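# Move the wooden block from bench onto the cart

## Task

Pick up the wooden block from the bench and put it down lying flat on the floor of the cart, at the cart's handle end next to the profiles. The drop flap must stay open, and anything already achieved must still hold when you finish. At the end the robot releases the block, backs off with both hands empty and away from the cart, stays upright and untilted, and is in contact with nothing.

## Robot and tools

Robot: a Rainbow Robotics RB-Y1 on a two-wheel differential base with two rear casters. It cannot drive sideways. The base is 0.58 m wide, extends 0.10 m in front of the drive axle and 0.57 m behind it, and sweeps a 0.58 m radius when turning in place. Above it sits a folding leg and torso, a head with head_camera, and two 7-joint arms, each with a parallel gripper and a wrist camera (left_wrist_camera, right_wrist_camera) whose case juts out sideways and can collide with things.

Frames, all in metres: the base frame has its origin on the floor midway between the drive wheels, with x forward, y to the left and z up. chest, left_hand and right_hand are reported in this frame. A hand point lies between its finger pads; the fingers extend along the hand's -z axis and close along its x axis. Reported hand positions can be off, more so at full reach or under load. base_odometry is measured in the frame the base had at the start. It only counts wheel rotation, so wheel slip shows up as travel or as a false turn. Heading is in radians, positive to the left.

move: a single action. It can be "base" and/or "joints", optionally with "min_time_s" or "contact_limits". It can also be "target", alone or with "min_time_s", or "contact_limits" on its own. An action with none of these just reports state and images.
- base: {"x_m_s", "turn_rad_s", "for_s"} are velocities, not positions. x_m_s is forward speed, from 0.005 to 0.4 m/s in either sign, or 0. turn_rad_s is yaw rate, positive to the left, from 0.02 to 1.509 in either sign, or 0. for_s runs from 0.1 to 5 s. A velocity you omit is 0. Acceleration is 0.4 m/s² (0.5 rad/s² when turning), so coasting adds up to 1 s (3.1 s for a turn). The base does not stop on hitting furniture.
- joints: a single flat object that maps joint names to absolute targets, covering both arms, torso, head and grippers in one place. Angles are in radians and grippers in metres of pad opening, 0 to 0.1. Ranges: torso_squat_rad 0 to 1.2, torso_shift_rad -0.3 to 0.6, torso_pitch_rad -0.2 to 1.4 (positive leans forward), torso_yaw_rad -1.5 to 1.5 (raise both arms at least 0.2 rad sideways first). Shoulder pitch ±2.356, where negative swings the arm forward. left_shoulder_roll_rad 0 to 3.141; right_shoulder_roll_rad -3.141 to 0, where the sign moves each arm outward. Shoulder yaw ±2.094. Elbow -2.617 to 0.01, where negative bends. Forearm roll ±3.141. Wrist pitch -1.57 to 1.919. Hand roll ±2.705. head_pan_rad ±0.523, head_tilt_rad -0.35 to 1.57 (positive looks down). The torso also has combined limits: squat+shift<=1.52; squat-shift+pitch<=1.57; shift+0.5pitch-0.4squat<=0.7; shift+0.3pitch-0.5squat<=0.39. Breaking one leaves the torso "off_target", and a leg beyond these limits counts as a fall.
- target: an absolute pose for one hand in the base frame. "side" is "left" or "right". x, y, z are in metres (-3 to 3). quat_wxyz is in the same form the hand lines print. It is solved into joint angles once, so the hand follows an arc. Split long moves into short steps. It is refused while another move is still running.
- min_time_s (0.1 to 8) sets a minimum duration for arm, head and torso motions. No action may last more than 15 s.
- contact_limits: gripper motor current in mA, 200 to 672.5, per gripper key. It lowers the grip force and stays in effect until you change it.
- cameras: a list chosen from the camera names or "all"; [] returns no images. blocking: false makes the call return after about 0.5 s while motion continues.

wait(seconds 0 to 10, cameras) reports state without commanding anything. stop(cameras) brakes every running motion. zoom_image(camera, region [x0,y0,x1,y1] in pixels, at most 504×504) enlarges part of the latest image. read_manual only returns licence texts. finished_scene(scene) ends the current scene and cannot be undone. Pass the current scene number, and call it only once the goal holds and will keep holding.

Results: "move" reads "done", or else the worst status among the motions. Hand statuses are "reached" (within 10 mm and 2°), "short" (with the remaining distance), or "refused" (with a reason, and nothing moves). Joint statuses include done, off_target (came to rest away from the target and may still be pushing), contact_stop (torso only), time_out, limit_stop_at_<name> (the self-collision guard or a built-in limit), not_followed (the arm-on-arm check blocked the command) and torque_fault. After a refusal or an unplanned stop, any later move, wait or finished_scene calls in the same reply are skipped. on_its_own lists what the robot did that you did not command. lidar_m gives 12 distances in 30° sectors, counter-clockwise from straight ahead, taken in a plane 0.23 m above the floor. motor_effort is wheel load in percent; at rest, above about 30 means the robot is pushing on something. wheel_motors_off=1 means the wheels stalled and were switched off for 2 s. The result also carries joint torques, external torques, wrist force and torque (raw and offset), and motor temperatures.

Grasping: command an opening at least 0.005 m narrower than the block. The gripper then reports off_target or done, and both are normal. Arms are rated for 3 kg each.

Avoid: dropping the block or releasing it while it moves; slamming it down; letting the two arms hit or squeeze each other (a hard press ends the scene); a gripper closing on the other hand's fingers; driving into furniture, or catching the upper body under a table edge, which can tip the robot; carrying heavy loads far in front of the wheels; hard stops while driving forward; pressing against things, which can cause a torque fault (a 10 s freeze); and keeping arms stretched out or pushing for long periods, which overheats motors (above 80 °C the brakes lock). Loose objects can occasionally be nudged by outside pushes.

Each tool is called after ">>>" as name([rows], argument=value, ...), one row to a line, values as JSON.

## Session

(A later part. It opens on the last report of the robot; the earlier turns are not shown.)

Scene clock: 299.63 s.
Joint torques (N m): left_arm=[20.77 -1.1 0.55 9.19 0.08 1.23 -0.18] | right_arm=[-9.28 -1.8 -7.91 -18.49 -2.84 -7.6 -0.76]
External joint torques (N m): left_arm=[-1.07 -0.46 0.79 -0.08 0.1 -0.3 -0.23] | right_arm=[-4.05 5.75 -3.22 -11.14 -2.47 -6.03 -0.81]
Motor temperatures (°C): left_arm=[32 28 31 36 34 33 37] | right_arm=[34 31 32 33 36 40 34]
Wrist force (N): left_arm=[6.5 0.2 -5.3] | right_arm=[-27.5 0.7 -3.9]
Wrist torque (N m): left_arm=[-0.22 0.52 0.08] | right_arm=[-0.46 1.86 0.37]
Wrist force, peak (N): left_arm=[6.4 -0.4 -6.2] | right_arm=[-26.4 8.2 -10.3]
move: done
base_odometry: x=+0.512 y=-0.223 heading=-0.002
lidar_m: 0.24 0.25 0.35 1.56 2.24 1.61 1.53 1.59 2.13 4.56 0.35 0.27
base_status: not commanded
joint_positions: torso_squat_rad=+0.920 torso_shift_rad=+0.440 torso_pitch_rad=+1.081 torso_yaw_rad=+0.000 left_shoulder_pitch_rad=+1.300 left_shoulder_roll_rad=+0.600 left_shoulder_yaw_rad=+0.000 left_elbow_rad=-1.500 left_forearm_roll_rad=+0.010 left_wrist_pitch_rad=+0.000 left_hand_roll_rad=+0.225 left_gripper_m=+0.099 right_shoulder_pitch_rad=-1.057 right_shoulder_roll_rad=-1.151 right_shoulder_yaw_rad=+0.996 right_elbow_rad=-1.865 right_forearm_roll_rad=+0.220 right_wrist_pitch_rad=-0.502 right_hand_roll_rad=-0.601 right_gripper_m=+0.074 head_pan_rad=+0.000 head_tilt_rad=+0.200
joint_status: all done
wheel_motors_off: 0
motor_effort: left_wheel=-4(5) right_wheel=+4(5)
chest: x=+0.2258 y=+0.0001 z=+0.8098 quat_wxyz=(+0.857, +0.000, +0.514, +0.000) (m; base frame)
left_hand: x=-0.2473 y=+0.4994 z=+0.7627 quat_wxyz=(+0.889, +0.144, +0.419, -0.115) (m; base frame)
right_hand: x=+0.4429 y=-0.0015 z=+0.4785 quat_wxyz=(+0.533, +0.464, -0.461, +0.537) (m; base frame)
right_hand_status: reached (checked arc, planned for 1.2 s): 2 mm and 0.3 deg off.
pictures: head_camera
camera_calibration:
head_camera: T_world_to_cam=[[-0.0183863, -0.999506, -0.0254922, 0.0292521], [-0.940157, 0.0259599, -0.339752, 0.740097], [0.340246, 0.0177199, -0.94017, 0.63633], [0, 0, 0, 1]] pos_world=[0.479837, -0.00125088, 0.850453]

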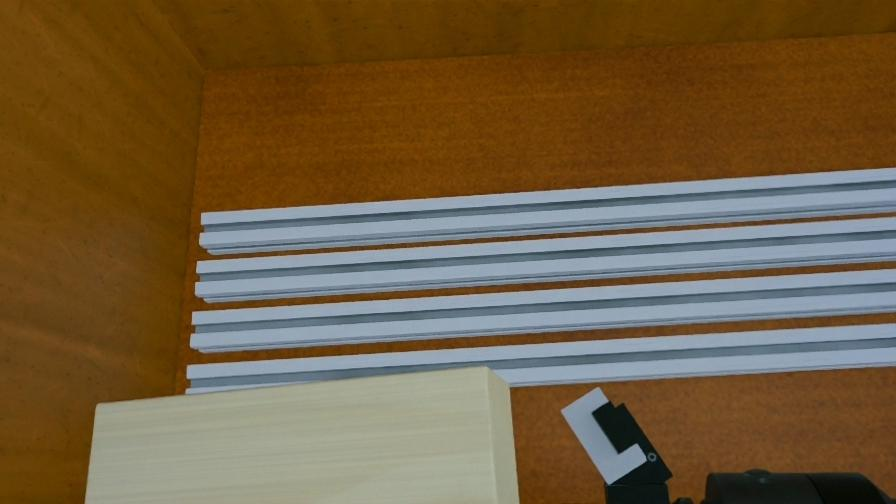

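>>> move(joints={"right_shoulder_pitch_rad": -1.519, "right_shoulder_roll_rad": -1.067, "right_shoulder_yaw_rad": 1.692, "right_elbow_rad": -1.565, "right_forearm_roll_rad": -0.588, "right_wrist_pitch_rad": -0.7275, "right_hand_roll_rad": 0.06}, min_time_s=2.5, cameras=["head_camera"])

Scene clock: 329.10 s.
Joint torques (N m): left_arm=[19.76 0.02 1.11 9.25 -0.05 1.21 -0.22] | right_arm=[-13.58 0.52 -7.22 -14.96 0.44 -9.12 -0.35]
External joint torques (N m): left_arm=[-2.08 0.64 1.33 -0.02 -0.03 -0.32 -0.27] | right_arm=[-5.42 7.39 -2.92 -9.68 0.2 -7.21 -0.4]
Motor temperatures (°C): left_arm=[32 28 31 36 34 32 37] | right_arm=[34 30 32 34 36 40 34]
Wrist force (N): left_arm=[5.6 -0.1 -5.5] | right_arm=[-27.6 -0.1 -4.3]
Wrist torque (N m): left_arm=[-0.19 0.40 0.02] | right_arm=[-0.57 1.83 0.43]
Wrist force, peak (N): left_arm=[6.7 -0.7 -6.5] | right_arm=[0.3 -78.5 -9.9]
move: done
base_odometry: x=+0.512 y=-0.223 heading=-0.002
lidar_m: 0.22 0.24 0.33 1.57 2.23 1.60 1.51 1.59 2.12 4.54 0.36 0.25
base_status: not commanded
joint_positions: torso_squat_rad=+0.920 torso_shift_rad=+0.440 torso_pitch_rad=+1.080 torso_yaw_rad=+0.000 left_shoulder_pitch_rad=+1.300 left_shoulder_roll_rad=+0.600 left_shoulder_yaw_rad=+0.000 left_elbow_rad=-1.500 left_forearm_roll_rad=+0.010 left_wrist_pitch_rad=+0.000 left_hand_roll_rad=+0.225 left_gripper_m=+0.099 right_shoulder_pitch_rad=-1.518 right_shoulder_roll_rad=-1.069 right_shoulder_yaw_rad=+1.693 right_elbow_rad=-1.563 right_forearm_roll_rad=-0.588 right_wrist_pitch_rad=-0.726 right_hand_roll_rad=+0.060 right_gripper_m=+0.077 head_pan_rad=+0.000 head_tilt_rad=+0.200
joint_status: all done
wheel_motors_off: 0
motor_effort: left_wheel=-8(16) right_wheel=+2(11)
chest: x=+0.2257 y=+0.0000 z=+0.8099 quat_wxyz=(+0.858, +0.000, +0.514, +0.000) (m; base frame)
left_hand: x=-0.2475 y=+0.4992 z=+0.7629 quat_wxyz=(+0.889, +0.144, +0.419, -0.114) (m; base frame)
right_hand: x=+0.4409 y=-0.0017 z=+0.4186 quat_wxyz=(+0.534, +0.464, -0.460, +0.537) (m; base frame)
pictures: head_camera
camera_calibration:
head_camera: T_world_to_cam=[[-0.0184992, -0.999497, -0.0257566, 0.0294345], [-0.940005, 0.0261638, -0.340156, 0.740343], [0.340658, 0.0179187, -0.940016, 0.636224], [0, 0, 0, 1]] pos_world=[0.479736, -0.00135077, 0.850651]

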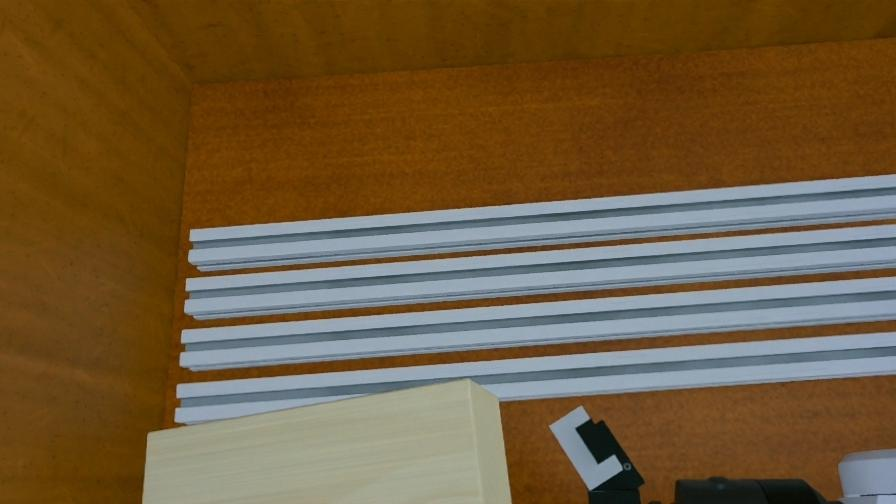

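>>> move(target={"side": "right", "x": 0.435, "y": 0.005, "z": 0.405, "quat_wxyz": [0.5487, 0.4504, -0.4771, 0.5181]}, min_time_s=1.2, cameras=["head_camera"])

Scene clock: 334.70 s.
Joint torques (N m): left_arm=[19.35 0.09 0.84 9.23 0.01 1.17 -0.27] | right_arm=[-9.91 1.61 -9.59 -14.77 0.43 -9.22 -0.43]
External joint torques (N m): left_arm=[-2.48 0.72 1.07 -0.04 0.03 -0.35 -0.31] | right_arm=[-2.67 7.95 -5.76 -9.31 0.09 -7.33 -0.48]
Motor temperatures (°C): left_arm=[32 28 31 36 34 32 37] | right_arm=[34 30 32 34 36 40 34]
Wrist force (N): left_arm=[5.9 -0.7 -5.5] | right_arm=[-27.7 0.8 -3.7]
Wrist torque (N m): left_arm=[-0.02 0.47 0.05] | right_arm=[-0.46 1.76 0.42]
Wrist force, peak (N): left_arm=[6.9 0.1 -5.9] | right_arm=[-28.4 0.0 -4.7]
move: done
base_odometry: x=+0.512 y=-0.223 heading=-0.002
lidar_m: 0.22 0.24 0.32 1.57 2.24 1.59 1.52 1.59 2.13 4.56 0.36 0.25
base_status: not commanded
joint_positions: torso_squat_rad=+0.920 torso_shift_rad=+0.440 torso_pitch_rad=+1.080 torso_yaw_rad=+0.000 left_shoulder_pitch_rad=+1.300 left_shoulder_roll_rad=+0.600 left_shoulder_yaw_rad=+0.000 left_elbow_rad=-1.500 left_forearm_roll_rad=+0.010 left_wrist_pitch_rad=+0.000 left_hand_roll_rad=+0.225 left_gripper_m=+0.099 right_shoulder_pitch_rad=-1.437 right_shoulder_roll_rad=-1.016 right_shoulder_yaw_rad=+1.649 right_elbow_rad=-1.513 right_forearm_roll_rad=-0.643 right_wrist_pitch_rad=-0.731 right_hand_roll_rad=+0.145 right_gripper_m=+0.077 head_pan_rad=+0.000 head_tilt_rad=+0.200
joint_status: all done
wheel_motors_off: 0
motor_effort: left_wheel=-7(8) right_wheel=+5(5)
chest: x=+0.2257 y=+0.0000 z=+0.8099 quat_wxyz=(+0.858, +0.000, +0.514, +0.000) (m; base frame)
left_hand: x=-0.2475 y=+0.4992 z=+0.7629 quat_wxyz=(+0.889, +0.144, +0.419, -0.114) (m; base frame)
right_hand: x=+0.4350 y=+0.0034 z=+0.4032 quat_wxyz=(+0.550, +0.449, -0.475, +0.520) (m; base frame)
right_hand_status: reached (checked arc, planned for 1.2 s): 2 mm and 0.4 deg off.
pictures: head_camera
camera_calibration:
head_camera: T_world_to_cam=[[-0.0185001, -0.999497, -0.0257525, 0.0294315], [-0.940016, 0.0261626, -0.340125, 0.740323], [0.340628, 0.0179155, -0.940028, 0.636249], [0, 0, 0, 1]] pos_world=[0.479736, -0.00135076, 0.850651]

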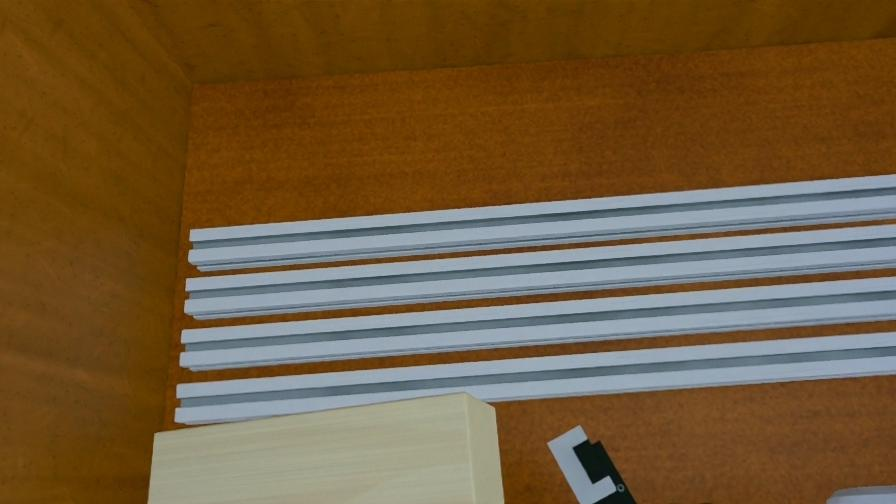

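>>> move(target={"side": "right", "x": 0.435, "y": 0.005, "z": 0.378, "quat_wxyz": [0.5564, 0.4433, -0.4837, 0.5099]}, min_time_s=1.2, cameras=["head_camera"])

Scene clock: 338.00 s.
Joint torques (N m): left_arm=[19.56 -0.52 0.7 9.18 -0.02 1.35 -0.22] | right_arm=[-7.45 0.47 -5.32 -10.89 -0.1 -5.32 -1.48]
External joint torques (N m): left_arm=[-2.27 0.11 0.92 -0.09 -0.01 -0.18 -0.27] | right_arm=[-0.46 6.19 -1.89 -5.91 -0.43 -3.42 -1.53]
Motor temperatures (°C): left_arm=[32 28 31 36 34 32 37] | right_arm=[34 30 32 33 36 40 34]
Wrist force (N): left_arm=[6.3 -0.2 -5.1] | right_arm=[-19.8 0.0 -0.5]
Wrist torque (N m): left_arm=[-0.13 0.52 0.03] | right_arm=[-0.76 0.18 1.07]
Wrist force, peak (N): left_arm=[6.9 -0.2 -5.8] | right_arm=[-29.1 0.1 -3.9]
move: done
base_odometry: x=+0.512 y=-0.223 heading=-0.002
lidar_m: 0.23 0.23 0.33 1.56 2.25 1.60 1.52 1.59 2.12 4.56 0.37 0.24
base_status: not commanded
joint_positions: torso_squat_rad=+0.920 torso_shift_rad=+0.440 torso_pitch_rad=+1.080 torso_yaw_rad=+0.000 left_shoulder_pitch_rad=+1.300 left_shoulder_roll_rad=+0.600 left_shoulder_yaw_rad=+0.000 left_elbow_rad=-1.500 left_forearm_roll_rad=+0.010 left_wrist_pitch_rad=+0.000 left_hand_roll_rad=+0.225 left_gripper_m=+0.099 right_shoulder_pitch_rad=-1.405 right_shoulder_roll_rad=-0.929 right_shoulder_yaw_rad=+1.650 right_elbow_rad=-1.357 right_forearm_roll_rad=-0.645 right_wrist_pitch_rad=-0.804 right_hand_roll_rad=+0.139 right_gripper_m=+0.076 head_pan_rad=+0.000 head_tilt_rad=+0.200
joint_status: all done
wheel_motors_off: 0
motor_effort: left_wheel=-7(8) right_wheel=+3(5)
chest: x=+0.2256 y=+0.0000 z=+0.8099 quat_wxyz=(+0.858, +0.000, +0.514, +0.000) (m; base frame)
left_hand: x=-0.2475 y=+0.4993 z=+0.7628 quat_wxyz=(+0.889, +0.144, +0.419, -0.115) (m; base frame)
right_hand: x=+0.4353 y=+0.0039 z=+0.3772 quat_wxyz=(+0.557, +0.442, -0.483, +0.511) (m; base frame)
right_hand_status: reached (checked arc, planned for 1.2 s): 1 mm and 0.3 deg off.
pictures: head_camera
camera_calibration:
head_camera: T_world_to_cam=[[-0.0184965, -0.999497, -0.025757, 0.0294336], [-0.939973, 0.026163, -0.340244, 0.740403], [0.340747, 0.0179176, -0.939984, 0.636154], [0, 0, 0, 1]] pos_world=[0.479736, -0.00135077, 0.850651]

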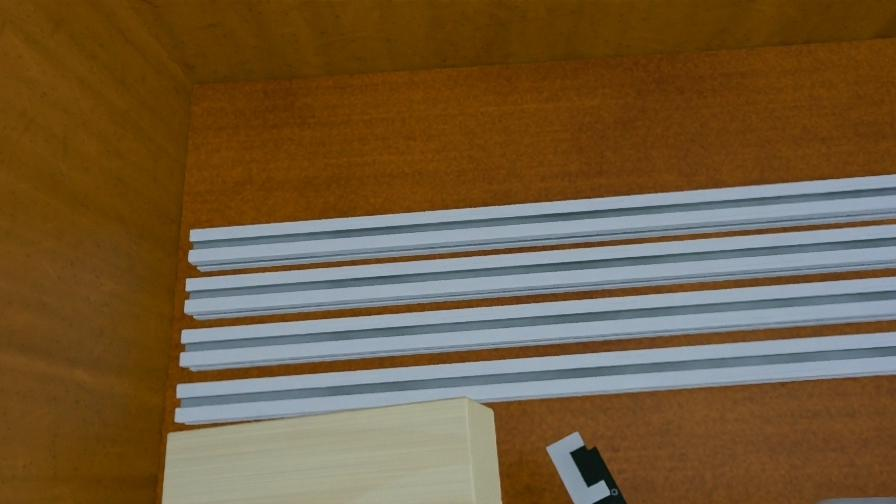

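>>> move(target={"side": "right", "x": 0.435, "y": 0.003, "z": 0.357, "quat_wxyz": [0.5564, 0.4433, -0.4837, 0.5099]}, min_time_s=1.5, cameras=["head_camera", "right_wrist_camera"])

Scene clock: 340.87 s.
Joint torques (N m): left_arm=[19.92 -0.49 0.99 9.18 -0.09 1.25 -0.21] | right_arm=[-5.08 0.9 -1.1 -8.68 0.84 -3.34 -1.55]
External joint torques (N m): left_arm=[-1.92 0.14 1.21 -0.09 -0.07 -0.27 -0.26] | right_arm=[1.94 6.16 2.04 -4.31 0.57 -1.44 -1.6]
Motor temperatures (°C): left_arm=[32 28 31 36 34 32 37] | right_arm=[34 30 32 33 36 40 34]
Wrist force (N): left_arm=[6.1 -0.2 -5.0] | right_arm=[-15.5 -1.5 0.5]
Wrist torque (N m): left_arm=[-0.17 0.54 0.03] | right_arm=[-1.39 -0.60 1.37]
Wrist force, peak (N): left_arm=[6.6 0.3 -6.1] | right_arm=[-24.8 -1.3 -1.4]
move: done
base_odometry: x=+0.512 y=-0.223 heading=-0.002
lidar_m: 0.23 0.23 0.33 1.56 2.23 1.60 1.52 1.59 2.13 4.57 0.36 0.25
base_status: not commanded
joint_positions: torso_squat_rad=+0.920 torso_shift_rad=+0.440 torso_pitch_rad=+1.080 torso_yaw_rad=+0.000 left_shoulder_pitch_rad=+1.300 left_shoulder_roll_rad=+0.600 left_shoulder_yaw_rad=+0.000 left_elbow_rad=-1.500 left_forearm_roll_rad=+0.010 left_wrist_pitch_rad=+0.000 left_hand_roll_rad=+0.225 left_gripper_m=+0.099 right_shoulder_pitch_rad=-1.398 right_shoulder_roll_rad=-0.856 right_shoulder_yaw_rad=+1.667 right_elbow_rad=-1.206 right_forearm_roll_rad=-0.624 right_wrist_pitch_rad=-0.880 right_hand_roll_rad=+0.098 right_gripper_m=+0.074 head_pan_rad=+0.000 head_tilt_rad=+0.200
joint_status: all done
wheel_motors_off: 0
motor_effort: left_wheel=-6(7) right_wheel=+6(7)
chest: x=+0.2256 y=+0.0000 z=+0.8100 quat_wxyz=(+0.858, +0.000, +0.514, +0.000) (m; base frame)
left_hand: x=-0.2475 y=+0.4993 z=+0.7628 quat_wxyz=(+0.889, +0.144, +0.419, -0.115) (m; base frame)
right_hand: x=+0.4360 y=+0.0021 z=+0.3568 quat_wxyz=(+0.557, +0.442, -0.484, +0.511) (m; base frame)
right_hand_status: reached (checked arc, planned for 1.5 s): 1 mm and 0.2 deg off.
pictures: head_camera, right_wrist_camera
camera_calibration:
head_camera: T_world_to_cam=[[-0.0185264, -0.999499, -0.0256631, 0.0293689], [-0.93994, 0.0261608, -0.340336, 0.740405], [0.340837, 0.0178166, -0.939954, 0.636213], [0, 0, 0, 1]] pos_world=[0.479636, -0.00135052, 0.850751]
right_wrist_camera: T_world_to_cam=[[0.0209797, -0.118377, -0.992747, 0.344], [-0.902737, -0.428996, 0.0320768, 0.410137], [-0.429682, 0.895516, -0.115863, 0.298942], [0, 0, 0, 1]] pos_world=[0.491478, -0.0510383, 0.362986]

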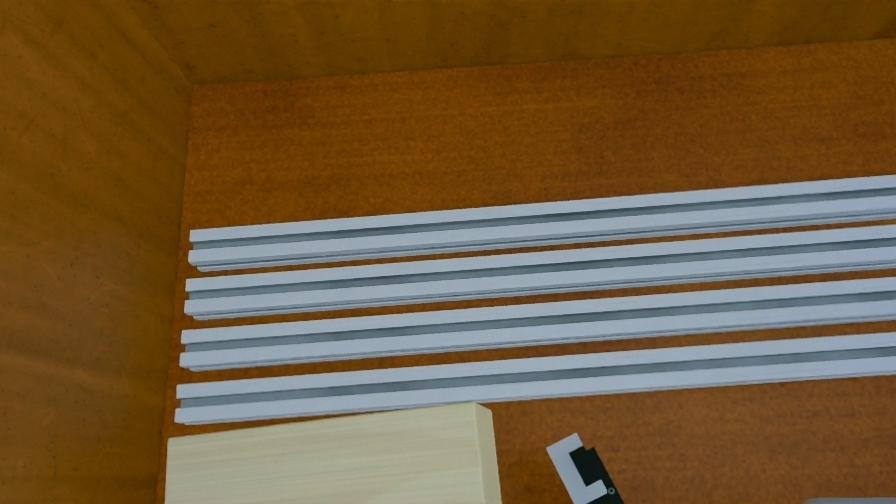

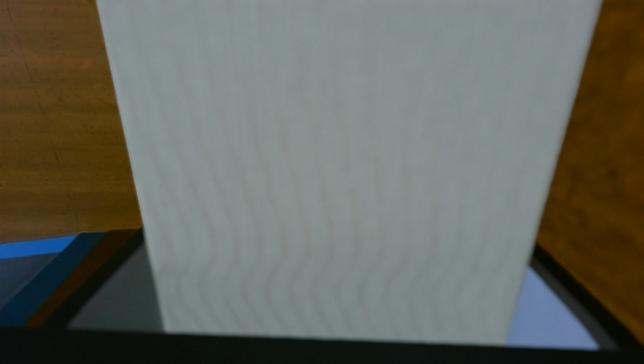

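>>> move(target={"side": "right", "x": 0.435, "y": 0.002, "z": 0.348, "quat_wxyz": [0.5564, 0.4433, -0.4837, 0.5099]}, min_time_s=1, cameras=[])

>>> move(joints={"right_gripper_m": 0.082}, cameras=["head_camera", "right_wrist_camera"])

>>> move(joints={"right_gripper_m": 0.1}, cameras=["head_camera", "right_wrist_camera"])

Scene clock: 343.97 s.
Joint torques (N m): left_arm=[19.73 -0.48 0.39 9.31 0.03 1.26 -0.23] | right_arm=[-2.7 -2.07 1.2 -1.26 0.38 3.49 -0.98]
External joint torques (N m): left_arm=[-2.11 0.15 0.62 0.04 0.04 -0.27 -0.28] | right_arm=[4.32 3 4.22 2.84 0.14 5.39 -1.03]
Motor temperatures (°C): left_arm=[32 28 31 36 34 32 37] | right_arm=[34 30 32 33 36 40 34]
Wrist force (N): left_arm=[6.2 0.0 -5.2] | right_arm=[0.7 -1.5 8.2]
Wrist torque (N m): left_arm=[-0.17 0.55 0.06] | right_arm=[-0.74 -3.68 0.63]
Wrist force, peak (N): left_arm=[6.8 -0.3 -6.2] | right_arm=[-16.9 -1.4 3.5]
move: done
base_odometry: x=+0.512 y=-0.223 heading=-0.002
lidar_m: 0.23 0.24 0.32 1.56 2.24 1.60 1.52 1.57 2.12 4.55 0.36 0.24
base_status: not commanded
joint_positions: torso_squat_rad=+0.920 torso_shift_rad=+0.440 torso_pitch_rad=+1.080 torso_yaw_rad=+0.000 left_shoulder_pitch_rad=+1.300 left_shoulder_roll_rad=+0.600 left_shoulder_yaw_rad=+0.000 left_elbow_rad=-1.500 left_forearm_roll_rad=+0.010 left_wrist_pitch_rad=+0.000 left_hand_roll_rad=+0.225 left_gripper_m=+0.099 right_shoulder_pitch_rad=-1.394 right_shoulder_roll_rad=-0.824 right_shoulder_yaw_rad=+1.673 right_elbow_rad=-1.142 right_forearm_roll_rad=-0.617 right_wrist_pitch_rad=-0.913 right_hand_roll_rad=+0.082 right_gripper_m=+0.074 head_pan_rad=+0.000 head_tilt_rad=+0.200
joint_status: all done
wheel_motors_off: 0
motor_effort: left_wheel=-7(7) right_wheel=+7(7)
chest: x=+0.2255 y=+0.0000 z=+0.8101 quat_wxyz=(+0.858, +0.000, +0.514, +0.000) (m; base frame)
left_hand: x=-0.2476 y=+0.4993 z=+0.7627 quat_wxyz=(+0.889, +0.144, +0.419, -0.115) (m; base frame)
right_hand: x=+0.4359 y=+0.0021 z=+0.3495 quat_wxyz=(+0.556, +0.442, -0.484, +0.510) (m; base frame)
right_hand_status: reached (checked arc, planned for 1.0 s): 2 mm and 0.2 deg off.
pictures: none
No camera images: "cameras" was empty.

Scene clock: 344.50 s.
Joint torques (N m): left_arm=[19.91 -1.01 0.81 9.09 -0.06 1.25 -0.21] | right_arm=[-6.38 -2.61 -2.31 -5.87 0.27 -3.83 -0.43]
External joint torques (N m): left_arm=[-1.92 -0.38 1.04 -0.18 -0.05 -0.27 -0.25] | right_arm=[0.6 2.43 0.68 -1.77 0.03 -1.92 -0.48]
Motor temperatures (°C): left_arm=[32 28 31 36 34 32 37] | right_arm=[34 30 32 33 36 40 34]
Wrist force (N): left_arm=[6.1 -0.2 -4.7] | right_arm=[-15.4 1.8 -3.7]
Wrist torque (N m): left_arm=[-0.13 0.52 0.05] | right_arm=[-0.39 -0.49 0.04]
Wrist force, peak (N): left_arm=[7.2 0.0 -5.7] | right_arm=[-16.9 1.9 -4.0]
move: done
base_odometry: x=+0.512 y=-0.223 heading=-0.002
lidar_m: 0.22 0.24 0.33 1.58 2.24 1.61 1.51 1.58 2.13 4.57 0.35 0.25
base_status: not commanded
joint_positions: torso_squat_rad=+0.920 torso_shift_rad=+0.440 torso_pitch_rad=+1.080 torso_yaw_rad=+0.000 left_shoulder_pitch_rad=+1.300 left_shoulder_roll_rad=+0.600 left_shoulder_yaw_rad=+0.000 left_elbow_rad=-1.500 left_forearm_roll_rad=+0.010 left_wrist_pitch_rad=+0.000 left_hand_roll_rad=+0.225 left_gripper_m=+0.099 right_shoulder_pitch_rad=-1.394 right_shoulder_roll_rad=-0.824 right_shoulder_yaw_rad=+1.674 right_elbow_rad=-1.141 right_forearm_roll_rad=-0.617 right_wrist_pitch_rad=-0.911 right_hand_roll_rad=+0.082 right_gripper_m=+0.082 head_pan_rad=+0.000 head_tilt_rad=+0.200
joint_status: all done
wheel_motors_off: 0
motor_effort: left_wheel=-5(6) right_wheel=+5(6)
chest: x=+0.2256 y=+0.0000 z=+0.8100 quat_wxyz=(+0.858, +0.000, +0.514, +0.000) (m; base frame)
left_hand: x=-0.2475 y=+0.4994 z=+0.7627 quat_wxyz=(+0.889, +0.144, +0.419, -0.115) (m; base frame)
right_hand: x=+0.4352 y=+0.0017 z=+0.3482 quat_wxyz=(+0.557, +0.442, -0.483, +0.511) (m; base frame)
pictures: head_camera, right_wrist_camera
camera_calibration:
head_camera: T_world_to_cam=[[-0.0184319, -0.999502, -0.0256305, 0.0292957], [-0.939941, 0.026061, -0.34034, 0.740409], [0.340838, 0.0178181, -0.939953, 0.636212], [0, 0, 0, 1]] pos_world=[0.479636, -0.00135082, 0.850751]
right_wrist_camera: T_world_to_cam=[[0.0198134, -0.11927, -0.992664, 0.336023], [-0.902478, -0.429425, 0.0335827, 0.408826], [-0.43028, 0.895192, -0.116147, 0.298348], [0, 0, 0, 1]] pos_world=[0.490672, -0.0514411, 0.354481]

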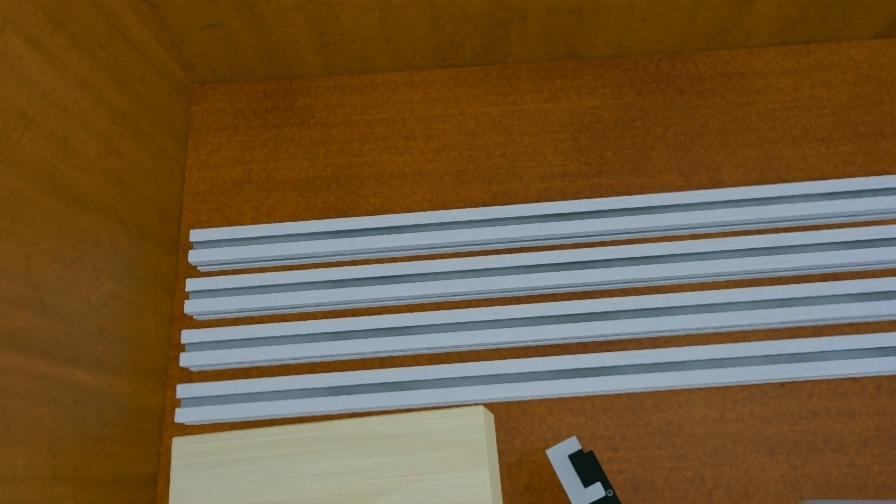

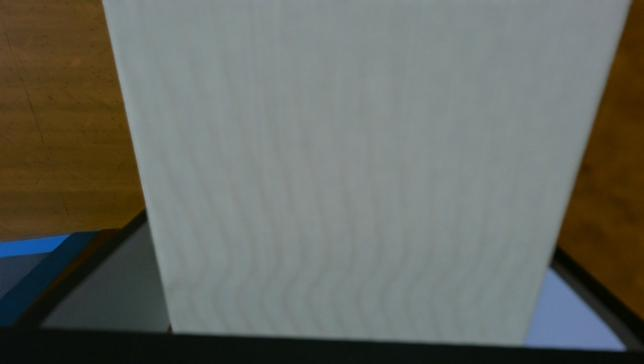

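Scene clock: 345.17 s.
Joint torques (N m): left_arm=[20.1 -0.92 0.36 9.18 0.03 1.31 -0.32] | right_arm=[-6.65 -3.43 -2.46 -5.92 0.28 -3.87 -0.45]
External joint torques (N m): left_arm=[-1.73 -0.29 0.58 -0.09 0.05 -0.22 -0.37] | right_arm=[0.34 1.6 0.53 -1.82 0.03 -1.96 -0.5]
Motor temperatures (°C): left_arm=[32 28 31 36 34 32 37] | right_arm=[34 30 32 33 36 40 34]
Wrist force (N): left_arm=[6.8 -0.5 -5.9] | right_arm=[-15.5 2.7 -6.1]
Wrist torque (N m): left_arm=[-0.13 0.55 0.01] | right_arm=[-0.39 -0.59 -0.02]
Wrist force, peak (N): left_arm=[6.6 -0.2 -6.2] | right_arm=[-15.9 3.2 -6.6]
move: done
base_odometry: x=+0.512 y=-0.223 heading=-0.002
lidar_m: 0.23 0.24 0.33 1.56 2.25 1.59 1.52 1.60 2.13 4.55 0.35 0.24
base_status: not commanded
joint_positions: torso_squat_rad=+0.920 torso_shift_rad=+0.440 torso_pitch_rad=+1.080 torso_yaw_rad=+0.000 left_shoulder_pitch_rad=+1.300 left_shoulder_roll_rad=+0.600 left_shoulder_yaw_rad=+0.000 left_elbow_rad=-1.500 left_forearm_roll_rad=+0.010 left_wrist_pitch_rad=+0.000 left_hand_roll_rad=+0.225 left_gripper_m=+0.099 right_shoulder_pitch_rad=-1.393 right_shoulder_roll_rad=-0.824 right_shoulder_yaw_rad=+1.674 right_elbow_rad=-1.141 right_forearm_roll_rad=-0.617 right_wrist_pitch_rad=-0.911 right_hand_roll_rad=+0.082 right_gripper_m=+0.099 head_pan_rad=+0.000 head_tilt_rad=+0.200
joint_status: all done
wheel_motors_off: 0
motor_effort: left_wheel=-4(5) right_wheel=+5(6)
chest: x=+0.2256 y=+0.0000 z=+0.8100 quat_wxyz=(+0.858, +0.000, +0.514, +0.000) (m; base frame)
left_hand: x=-0.2475 y=+0.4993 z=+0.7627 quat_wxyz=(+0.889, +0.144, +0.419, -0.115) (m; base frame)
right_hand: x=+0.4351 y=+0.0018 z=+0.3483 quat_wxyz=(+0.557, +0.442, -0.483, +0.511) (m; base frame)
pictures: head_camera, right_wrist_camera
camera_calibration:
head_camera: T_world_to_cam=[[-0.0183993, -0.9995, -0.025725, 0.0293601], [-0.939942, 0.0260625, -0.340338, 0.740408], [0.340838, 0.017918, -0.939951, 0.63621], [0, 0, 0, 1]] pos_world=[0.479636, -0.00135107, 0.850751]
right_wrist_camera: T_world_to_cam=[[0.0196141, -0.119047, -0.992695, 0.336158], [-0.902418, -0.429543, 0.0336817, 0.408707], [-0.430415, 0.895165, -0.115855, 0.298175], [0, 0, 0, 1]] pos_world=[0.49057, -0.0513401, 0.354481]

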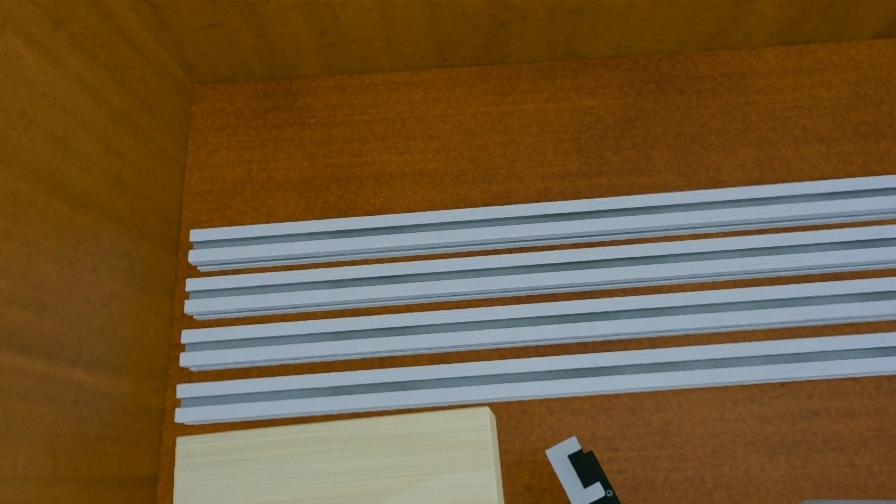

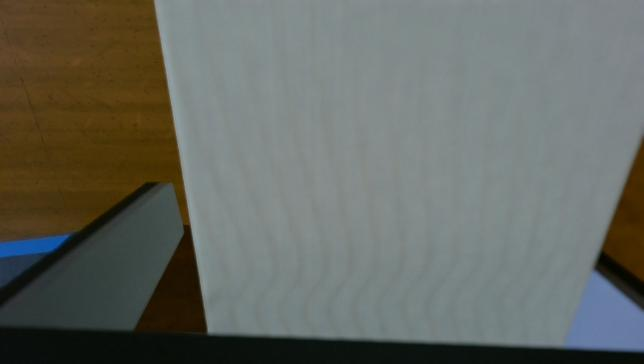

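>>> move(target={"side": "right", "x": 0.434, "y": 0.0, "z": 0.337, "quat_wxyz": [0.5564, 0.4433, -0.4837, 0.5099]}, min_time_s=1, cameras=["right_wrist_camera"])

Scene clock: 347.97 s.
Joint torques (N m): left_arm=[20.01 -0.92 0.71 9.11 -0.01 1.35 -0.24] | right_arm=[-0.64 -3.1 2.22 4.1 0.06 6.07 -0.28]
External joint torques (N m): left_arm=[-1.84 -0.3 0.93 -0.16 0 -0.18 -0.28] | right_arm=[6.33 1.67 5.04 7.86 -0.14 7.98 -0.33]
Motor temperatures (°C): left_arm=[32 28 31 36 34 32 37] | right_arm=[34 30 32 33 36 39 34]
Wrist force (N): left_arm=[6.1 -0.1 -5.6] | right_arm=[25.8 -0.7 14.0]
Wrist torque (N m): left_arm=[-0.16 0.52 0.03] | right_arm=[-0.44 -0.80 0.07]
Wrist force, peak (N): left_arm=[7.0 -0.2 -6.0] | right_arm=[33.4 5.6 19.6]
move: done
base_odometry: x=+0.512 y=-0.223 heading=-0.002
lidar_m: 0.23 0.23 0.32 1.57 2.25 1.60 1.52 1.58 2.13 4.57 0.34 0.24
base_status: not commanded
joint_positions: torso_squat_rad=+0.920 torso_shift_rad=+0.440 torso_pitch_rad=+1.079 torso_yaw_rad=+0.000 left_shoulder_pitch_rad=+1.300 left_shoulder_roll_rad=+0.600 left_shoulder_yaw_rad=+0.000 left_elbow_rad=-1.500 left_forearm_roll_rad=+0.010 left_wrist_pitch_rad=+0.000 left_hand_roll_rad=+0.225 left_gripper_m=+0.099 right_shoulder_pitch_rad=-1.387 right_shoulder_roll_rad=-0.784 right_shoulder_yaw_rad=+1.681 right_elbow_rad=-1.058 right_forearm_roll_rad=-0.608 right_wrist_pitch_rad=-0.954 right_hand_roll_rad=+0.062 right_gripper_m=+0.099 head_pan_rad=+0.000 head_tilt_rad=+0.200
joint_status: all done
wheel_motors_off: 0
motor_effort: left_wheel=-5(5) right_wheel=+5(8)
chest: x=+0.2252 y=+0.0000 z=+0.8103 quat_wxyz=(+0.858, +0.000, +0.514, +0.000) (m; base frame)
left_hand: x=-0.2478 y=+0.4994 z=+0.7625 quat_wxyz=(+0.889, +0.144, +0.418, -0.115) (m; base frame)
right_hand: x=+0.4349 y=+0.0006 z=+0.3399 quat_wxyz=(+0.556, +0.442, -0.485, +0.510) (m; base frame)
right_hand_status: reached (checked arc, planned for 1.0 s): 3 mm and 0.2 deg off.
pictures: right_wrist_camera
camera_calibration:
right_wrist_camera: T_world_to_cam=[[0.021966, -0.116038, -0.993002, 0.326807], [-0.902811, -0.428978, 0.0301576, 0.409751], [-0.429476, 0.895831, -0.114183, 0.297183], [0, 0, 0, 1]] pos_world=[0.490382, -0.0525295, 0.346096]

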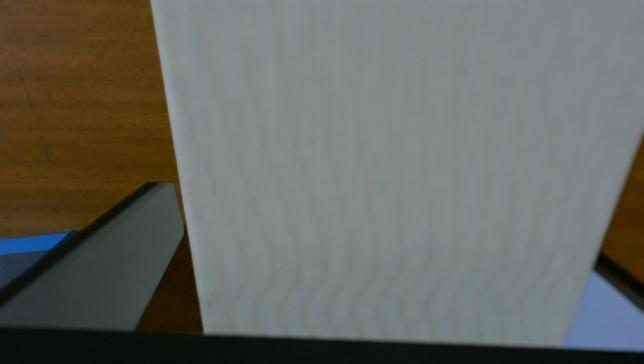

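>>> move(target={"side": "right", "x": 0.427, "y": -0.08, "z": 0.347, "quat_wxyz": [0.5564, 0.4433, -0.4837, 0.5099]}, min_time_s=2, cameras=["head_camera", "right_wrist_camera"])

Scene clock: 351.43 s.
Joint torques (N m): left_arm=[20.03 -1.04 0.47 9.32 -0.05 1.34 -0.19] | right_arm=[-2.52 -9.63 -0.03 -6.13 1.34 -4.15 -0.64]
External joint torques (N m): left_arm=[-1.81 -0.41 0.7 0.05 -0.03 -0.19 -0.24] | right_arm=[2.84 -1.42 2.16 -3.47 1.19 -2.24 -0.69]
Motor temperatures (°C): left_arm=[32 28 31 36 34 32 37] | right_arm=[34 30 32 33 36 39 34]
Wrist force (N): left_arm=[6.2 -0.1 -5.5] | right_arm=[-16.8 -2.2 -3.9]
Wrist torque (N m): left_arm=[-0.16 0.49 0.04] | right_arm=[-0.43 -0.58 0.23]
Wrist force, peak (N): left_arm=[7.0 -0.4 -5.7] | right_arm=[26.7 -0.9 13.8]
move: done
base_odometry: x=+0.512 y=-0.223 heading=-0.002
lidar_m: 0.23 0.24 0.32 1.57 2.24 1.59 1.51 1.58 2.13 4.54 0.36 0.24
base_status: not commanded
joint_positions: torso_squat_rad=+0.920 torso_shift_rad=+0.440 torso_pitch_rad=+1.080 torso_yaw_rad=+0.000 left_shoulder_pitch_rad=+1.300 left_shoulder_roll_rad=+0.600 left_shoulder_yaw_rad=+0.000 left_elbow_rad=-1.500 left_forearm_roll_rad=+0.010 left_wrist_pitch_rad=+0.000 left_hand_roll_rad=+0.225 left_gripper_m=+0.099 right_shoulder_pitch_rad=-1.338 right_shoulder_roll_rad=-0.936 right_shoulder_yaw_rad=+1.711 right_elbow_rad=-1.063 right_forearm_roll_rad=-0.571 right_wrist_pitch_rad=-1.115 right_hand_roll_rad=+0.043 right_gripper_m=+0.099 head_pan_rad=+0.000 head_tilt_rad=+0.200
joint_status: all done
wheel_motors_off: 0
motor_effort: left_wheel=-5(6) right_wheel=+6(6)
chest: x=+0.2256 y=+0.0000 z=+0.8100 quat_wxyz=(+0.858, +0.000, +0.514, +0.000) (m; base frame)
left_hand: x=-0.2476 y=+0.4993 z=+0.7627 quat_wxyz=(+0.889, +0.144, +0.419, -0.115) (m; base frame)
right_hand: x=+0.4275 y=-0.0793 z=+0.3461 quat_wxyz=(+0.557, +0.443, -0.484, +0.510) (m; base frame)
right_hand_status: reached (checked arc, planned for 2.0 s): 1 mm and 0.0 deg off.
pictures: head_camera, right_wrist_camera
camera_calibration:
head_camera: T_world_to_cam=[[-0.0183975, -0.9995, -0.0257257, 0.0294624], [-0.93991, 0.0260627, -0.340426, 0.740499], [0.340927, 0.0179168, -0.939919, 0.636232], [0, 0, 0, 1]] pos_world=[0.479636, -0.00125106, 0.85085]
right_wrist_camera: T_world_to_cam=[[0.0190787, -0.115662, -0.993105, 0.325133], [-0.902293, -0.429878, 0.0327315, 0.367416], [-0.4307, 0.895448, -0.112562, 0.366271], [0, 0, 0, 1]] pos_world=[0.483067, -0.132427, 0.352093]

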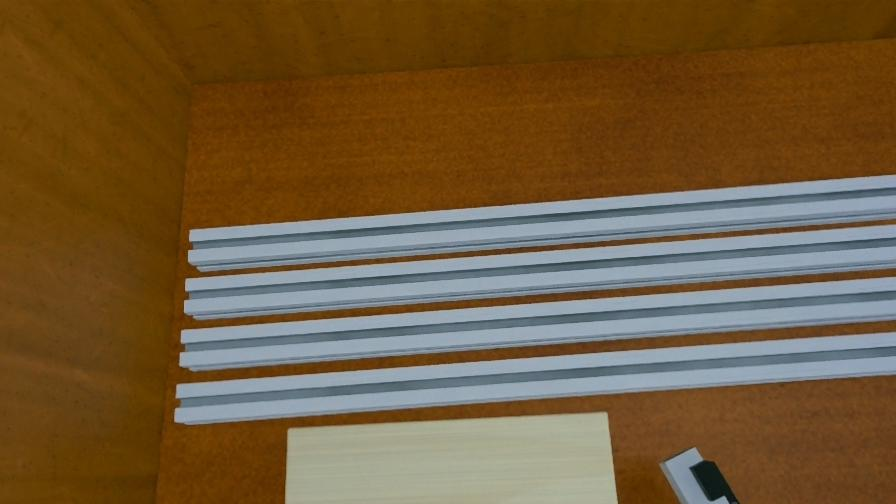

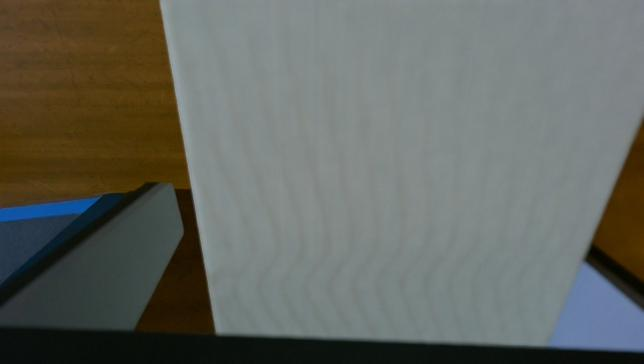

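>>> move(target={"side": "right", "x": 0.434, "y": 0.015, "z": 0.349, "quat_wxyz": [0.5564, 0.4433, -0.4837, 0.5099]}, min_time_s=2, cameras=["head_camera"])

>>> move(target={"side": "right", "x": 0.433, "y": 0.02, "z": 0.35, "quat_wxyz": [0.6112, 0.3778, -0.4123, 0.5601]}, min_time_s=1.5, cameras=["head_camera", "right_wrist_camera"])

Scene clock: 359.17 s.
Joint torques (N m): left_arm=[20.04 -1.13 0.28 9.13 0.03 1.31 -0.24] | right_arm=[-11.4 1.61 -6.53 -9.65 0.03 -4.32 0.17]
External joint torques (N m): left_arm=[-1.8 -0.51 0.51 -0.14 0.04 -0.22 -0.29] | right_arm=[-4.29 6.1 -3.48 -5.38 -0.23 -2.41 0.12]
Motor temperatures (°C): left_arm=[32 28 31 36 34 32 37] | right_arm=[34 30 32 32 36 39 34]
Wrist force (N): left_arm=[5.7 -0.3 -5.1] | right_arm=[-16.3 2.7 3.5]
Wrist torque (N m): left_arm=[-0.15 0.48 0.03] | right_arm=[-0.38 -0.19 0.03]
Wrist force, peak (N): left_arm=[6.9 -0.4 -5.9] | right_arm=[-17.0 3.0 4.8]
move: done
base_odometry: x=+0.512 y=-0.223 heading=-0.002
lidar_m: 0.23 0.24 0.33 1.57 2.23 1.60 1.52 1.59 2.13 4.54 0.35 0.25
base_status: not commanded
joint_positions: torso_squat_rad=+0.920 torso_shift_rad=+0.440 torso_pitch_rad=+1.080 torso_yaw_rad=+0.000 left_shoulder_pitch_rad=+1.300 left_shoulder_roll_rad=+0.600 left_shoulder_yaw_rad=+0.000 left_elbow_rad=-1.500 left_forearm_roll_rad=+0.010 left_wrist_pitch_rad=+0.000 left_hand_roll_rad=+0.225 left_gripper_m=+0.099 right_shoulder_pitch_rad=-1.397 right_shoulder_roll_rad=-0.800 right_shoulder_yaw_rad=+1.669 right_elbow_rad=-1.141 right_forearm_roll_rad=-0.625 right_wrist_pitch_rad=-0.887 right_hand_roll_rad=+0.090 right_gripper_m=+0.099 head_pan_rad=+0.000 head_tilt_rad=+0.200
joint_status: all done
wheel_motors_off: 0
motor_effort: left_wheel=-5(6) right_wheel=+6(7)
chest: x=+0.2256 y=+0.0000 z=+0.8100 quat_wxyz=(+0.858, +0.000, +0.514, +0.000) (m; base frame)
left_hand: x=-0.2476 y=+0.4994 z=+0.7627 quat_wxyz=(+0.889, +0.144, +0.419, -0.115) (m; base frame)
right_hand: x=+0.4337 y=+0.0136 z=+0.3480 quat_wxyz=(+0.557, +0.442, -0.483, +0.511) (m; base frame)
right_hand_status: reached (checked arc, planned for 2.0 s): 2 mm and 0.2 deg off.
pictures: head_camera
camera_calibration:
head_camera: T_world_to_cam=[[-0.0184301, -0.999502, -0.0256313, 0.029298], [-0.939909, 0.0260613, -0.340429, 0.740503], [0.340927, 0.0178169, -0.939921, 0.636235], [0, 0, 0, 1]] pos_world=[0.479636, -0.00135082, 0.85085]

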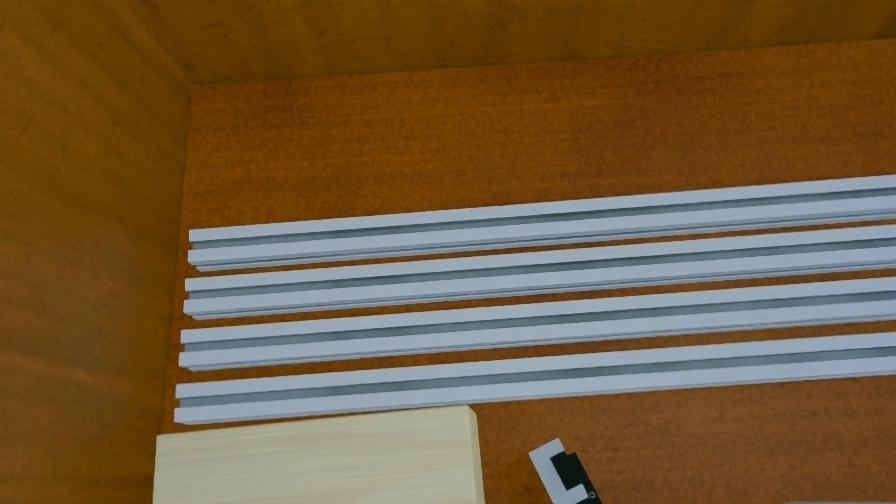

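Scene clock: 361.00 s.
Joint torques (N m): left_arm=[19.92 -1.18 0.69 9.22 0.02 1.33 -0.34] | right_arm=[-8.32 -5.42 -6.87 -10.11 0.14 -3.77 0.2]
External joint torques (N m): left_arm=[-1.92 -0.55 0.92 -0.05 0.04 -0.19 -0.38] | right_arm=[-1.16 -0.36 -3 -4.13 -0.22 -2.02 0.15]
Motor temperatures (°C): left_arm=[32 28 31 36 34 32 37] | right_arm=[34 30 32 32 36 39 34]
Wrist force (N): left_arm=[6.4 -0.3 -5.7] | right_arm=[-15.2 3.8 -5.5]
Wrist torque (N m): left_arm=[-0.14 0.52 0.02] | right_arm=[-0.44 -0.45 -0.06]
Wrist force, peak (N): left_arm=[6.4 -0.2 -6.4] | right_arm=[24.0 2.4 18.2]
move: done
base_odometry: x=+0.512 y=-0.223 heading=-0.002
lidar_m: 0.22 0.24 0.31 1.55 2.23 1.60 1.51 1.59 2.13 4.56 0.35 0.24
base_status: not commanded
joint_positions: torso_squat_rad=+0.920 torso_shift_rad=+0.440 torso_pitch_rad=+1.080 torso_yaw_rad=+0.000 left_shoulder_pitch_rad=+1.300 left_shoulder_roll_rad=+0.600 left_shoulder_yaw_rad=+0.000 left_elbow_rad=-1.500 left_forearm_roll_rad=+0.010 left_wrist_pitch_rad=+0.000 left_hand_roll_rad=+0.225 left_gripper_m=+0.099 right_shoulder_pitch_rad=-1.394 right_shoulder_roll_rad=-0.945 right_shoulder_yaw_rad=+1.570 right_elbow_rad=-1.513 right_forearm_roll_rad=-0.749 right_wrist_pitch_rad=-0.414 right_hand_roll_rad=+0.258 right_gripper_m=+0.099 head_pan_rad=+0.000 head_tilt_rad=+0.200
joint_status: all done
wheel_motors_off: 0
motor_effort: left_wheel=-5(6) right_wheel=+5(7)
chest: x=+0.2256 y=+0.0000 z=+0.8100 quat_wxyz=(+0.858, +0.000, +0.514, +0.000) (m; base frame)
left_hand: x=-0.2476 y=+0.4994 z=+0.7627 quat_wxyz=(+0.889, +0.144, +0.419, -0.115) (m; base frame)
right_hand: x=+0.4325 y=+0.0194 z=+0.3495 quat_wxyz=(+0.610, +0.380, -0.411, +0.561) (m; base frame)
right_hand_status: reached (checked arc, planned for 1.5 s): 1 mm and 0.3 deg off.
pictures: head_camera, right_wrist_camera
camera_calibration:
head_camera: T_world_to_cam=[[-0.0184301, -0.999502, -0.0256313, 0.029298], [-0.939909, 0.0260613, -0.340429, 0.740503], [0.340927, 0.0178169, -0.939921, 0.636235], [0, 0, 0, 1]] pos_world=[0.479636, -0.00135082, 0.85085]
right_wrist_camera: T_world_to_cam=[[-0.00251077, -0.350299, -0.936635, 0.333949], [-0.898001, -0.411319, 0.156239, 0.368914], [-0.439986, 0.841491, -0.313536, 0.355758], [0, 0, 0, 1]] pos_world=[0.488653, -0.0306436, 0.366692]

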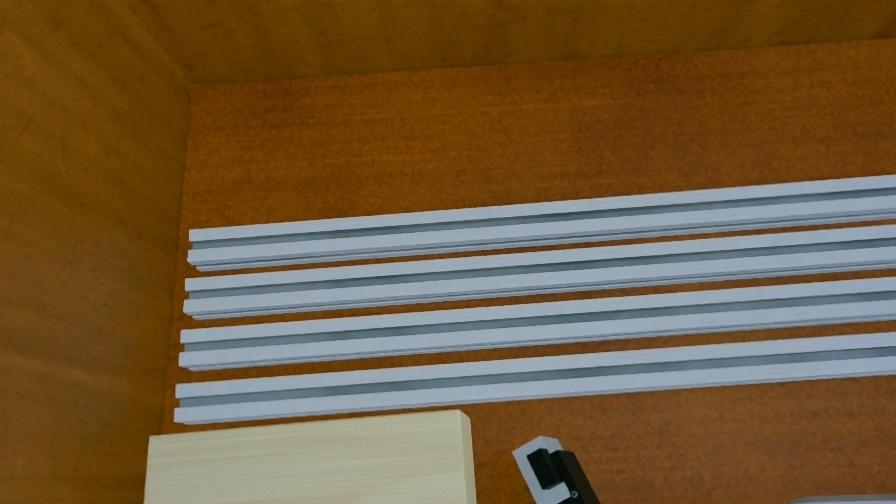

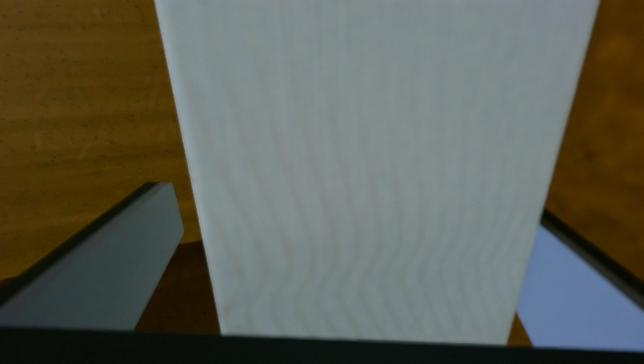

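>>> move(target={"side": "right", "x": 0.431, "y": 0.012, "z": 0.352, "quat_wxyz": [0.6627, 0.2962, -0.3232, 0.6072]}, min_time_s=1.5, cameras=["head_camera", "right_wrist_camera"])

>>> move(target={"side": "right", "x": 0.428, "y": -0.02, "z": 0.352, "quat_wxyz": [0.6627, 0.2962, -0.3232, 0.6072]}, min_time_s=1.5, cameras=["head_camera", "right_wrist_camera"])

Scene clock: 364.57 s.
Joint torques (N m): left_arm=[20.05 -0.98 0.74 9.13 -0.01 1.29 -0.19] | right_arm=[-4.23 -6.01 -5.71 -9.07 0.24 -1.44 0.22]
External joint torques (N m): left_arm=[-1.79 -0.35 0.96 -0.14 0 -0.23 -0.23] | right_arm=[1.16 -1.28 -1.85 -1.26 0.15 0 0.18]
Motor temperatures (°C): left_arm=[32 28 31 36 34 32 37] | right_arm=[34 30 32 32 36 39 34]
Wrist force (N): left_arm=[6.2 -0.5 -5.4] | right_arm=[-4.8 3.2 -2.1]
Wrist torque (N m): left_arm=[-0.10 0.50 0.11] | right_arm=[-0.40 -0.19 -0.08]
Wrist force, peak (N): left_arm=[6.3 0.0 -6.7] | right_arm=[-15.3 4.6 -5.8]
move: done
base_odometry: x=+0.512 y=-0.223 heading=-0.002
lidar_m: 0.22 0.24 0.33 1.57 2.24 1.60 1.52 1.59 2.13 4.54 0.36 0.25
base_status: not commanded
joint_positions: torso_squat_rad=+0.920 torso_shift_rad=+0.440 torso_pitch_rad=+1.080 torso_yaw_rad=+0.000 left_shoulder_pitch_rad=+1.300 left_shoulder_roll_rad=+0.600 left_shoulder_yaw_rad=+0.000 left_elbow_rad=-1.500 left_forearm_roll_rad=+0.010 left_wrist_pitch_rad=+0.000 left_hand_roll_rad=+0.225 left_gripper_m=+0.099 right_shoulder_pitch_rad=-1.121 right_shoulder_roll_rad=-0.969 right_shoulder_yaw_rad=+1.125 right_elbow_rad=-1.814 right_forearm_roll_rad=-0.706 right_wrist_pitch_rad=+0.222 right_hand_roll_rad=+0.394 right_gripper_m=+0.099 head_pan_rad=+0.000 head_tilt_rad=+0.200
joint_status: all done
wheel_motors_off: 0
motor_effort: left_wheel=-4(7) right_wheel=+5(7)
chest: x=+0.2256 y=+0.0000 z=+0.8100 quat_wxyz=(+0.858, +0.000, +0.514, +0.000) (m; base frame)
left_hand: x=-0.2476 y=+0.4994 z=+0.7627 quat_wxyz=(+0.889, +0.144, +0.419, -0.115) (m; base frame)
right_hand: x=+0.4311 y=+0.0120 z=+0.3519 quat_wxyz=(+0.662, +0.297, -0.323, +0.607) (m; base frame)
right_hand_status: reached (checked arc, planned for 1.5 s): 0 mm and 0.1 deg off.
pictures: head_camera, right_wrist_camera
camera_calibration:
head_camera: T_world_to_cam=[[-0.0184301, -0.999502, -0.0256313, 0.029298], [-0.939909, 0.0260613, -0.340429, 0.740503], [0.340927, 0.0178169, -0.939921, 0.636235], [0, 0, 0, 1]] pos_world=[0.479636, -0.00135082, 0.85085]
right_wrist_camera: T_world_to_cam=[[-0.0232429, -0.59407, -0.804077, 0.298934], [-0.894369, -0.347041, 0.282254, 0.317471], [-0.446726, 0.725702, -0.523252, 0.440239], [0, 0, 0, 1]] pos_world=[0.487551, -0.0317192, 0.381114]

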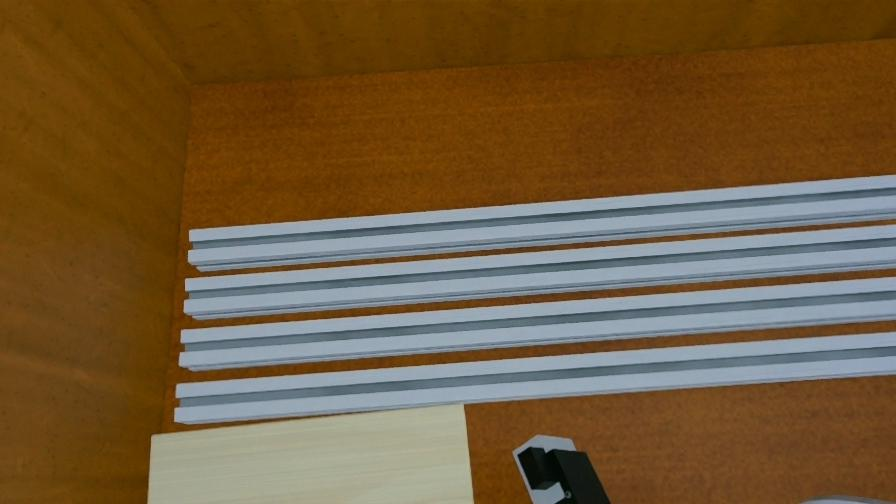

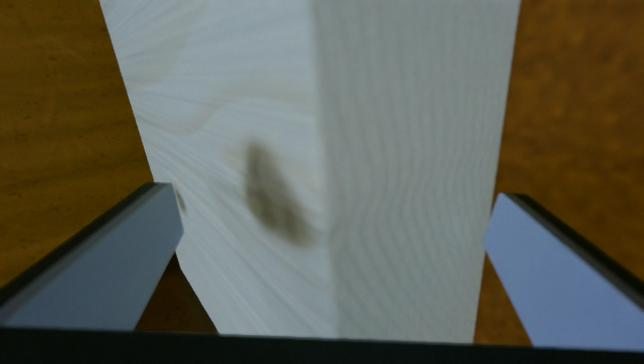

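Scene clock: 366.40 s.
Joint torques (N m): left_arm=[20.19 -0.73 0.59 9.18 -0.01 1.28 -0.24] | right_arm=[-3.19 -8.08 -2.77 -8.48 -0.29 -1.64 0.23]
External joint torques (N m): left_arm=[-1.65 -0.1 0.82 -0.09 0.01 -0.25 -0.29] | right_arm=[1.75 -1.73 1.12 -1.14 -0.42 -0.21 0.19]
Motor temperatures (°C): left_arm=[32 28 31 36 34 32 37] | right_arm=[34 30 32 32 36 38 34]
Wrist force (N): left_arm=[6.1 -0.5 -5.7] | right_arm=[-4.3 3.2 -1.8]
Wrist torque (N m): left_arm=[-0.11 0.51 0.04] | right_arm=[-0.37 -0.16 -0.12]
Wrist force, peak (N): left_arm=[6.8 -0.8 -6.2] | right_arm=[-4.7 3.7 -2.7]
move: done
base_odometry: x=+0.512 y=-0.223 heading=-0.002
lidar_m: 0.23 0.24 0.32 1.57 2.25 1.60 1.52 1.59 2.13 4.56 0.35 0.25
base_status: not commanded
joint_positions: torso_squat_rad=+0.920 torso_shift_rad=+0.440 torso_pitch_rad=+1.080 torso_yaw_rad=+0.000 left_shoulder_pitch_rad=+1.300 left_shoulder_roll_rad=+0.600 left_shoulder_yaw_rad=+0.000 left_elbow_rad=-1.500 left_forearm_roll_rad=+0.010 left_wrist_pitch_rad=+0.000 left_hand_roll_rad=+0.225 left_gripper_m=+0.099 right_shoulder_pitch_rad=-1.119 right_shoulder_roll_rad=-1.071 right_shoulder_yaw_rad=+1.170 right_elbow_rad=-1.836 right_forearm_roll_rad=-0.753 right_wrist_pitch_rad=+0.132 right_hand_roll_rad=+0.414 right_gripper_m=+0.099 head_pan_rad=+0.000 head_tilt_rad=+0.200
joint_status: all done
wheel_motors_off: 0
motor_effort: left_wheel=-4(5) right_wheel=+4(7)
chest: x=+0.2256 y=+0.0000 z=+0.8100 quat_wxyz=(+0.858, +0.000, +0.514, +0.000) (m; base frame)
left_hand: x=-0.2476 y=+0.4994 z=+0.7627 quat_wxyz=(+0.889, +0.144, +0.419, -0.115) (m; base frame)
right_hand: x=+0.4283 y=-0.0198 z=+0.3521 quat_wxyz=(+0.663, +0.296, -0.323, +0.607) (m; base frame)
right_hand_status: reached (checked arc, planned for 1.5 s): 0 mm and 0.1 deg off.
pictures: head_camera, right_wrist_camera
camera_calibration:
head_camera: T_world_to_cam=[[-0.0184301, -0.999502, -0.0256313, 0.029298], [-0.939909, 0.0260613, -0.340429, 0.740503], [0.340927, 0.0178169, -0.939921, 0.636235], [0, 0, 0, 1]] pos_world=[0.479636, -0.00135082, 0.85085]
right_wrist_camera: T_world_to_cam=[[-0.0230966, -0.595085, -0.803331, 0.279652], [-0.895479, -0.34496, 0.281283, 0.304798], [-0.444504, 0.725863, -0.524919, 0.461778], [0, 0, 0, 1]] pos_world=[0.484661, -0.0636282, 0.381315]

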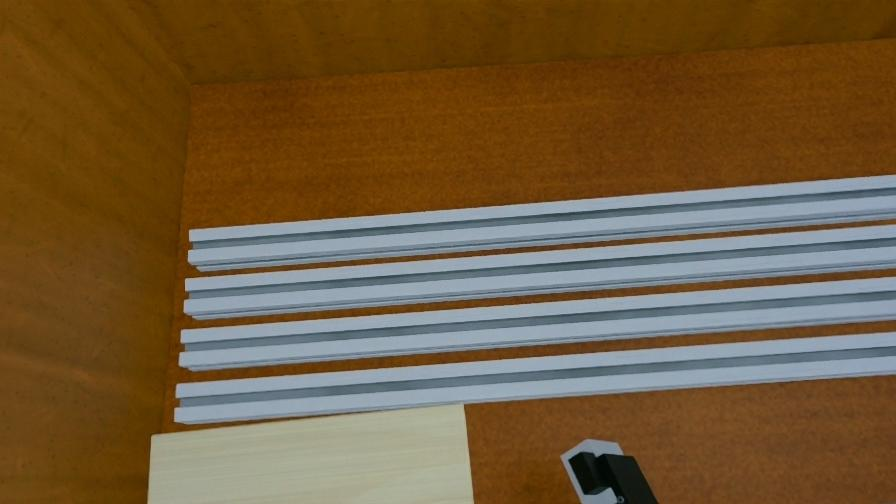

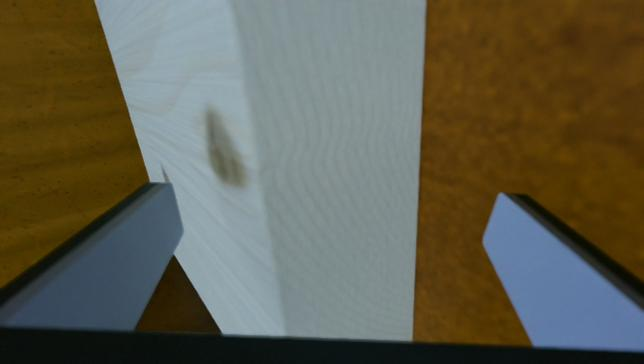

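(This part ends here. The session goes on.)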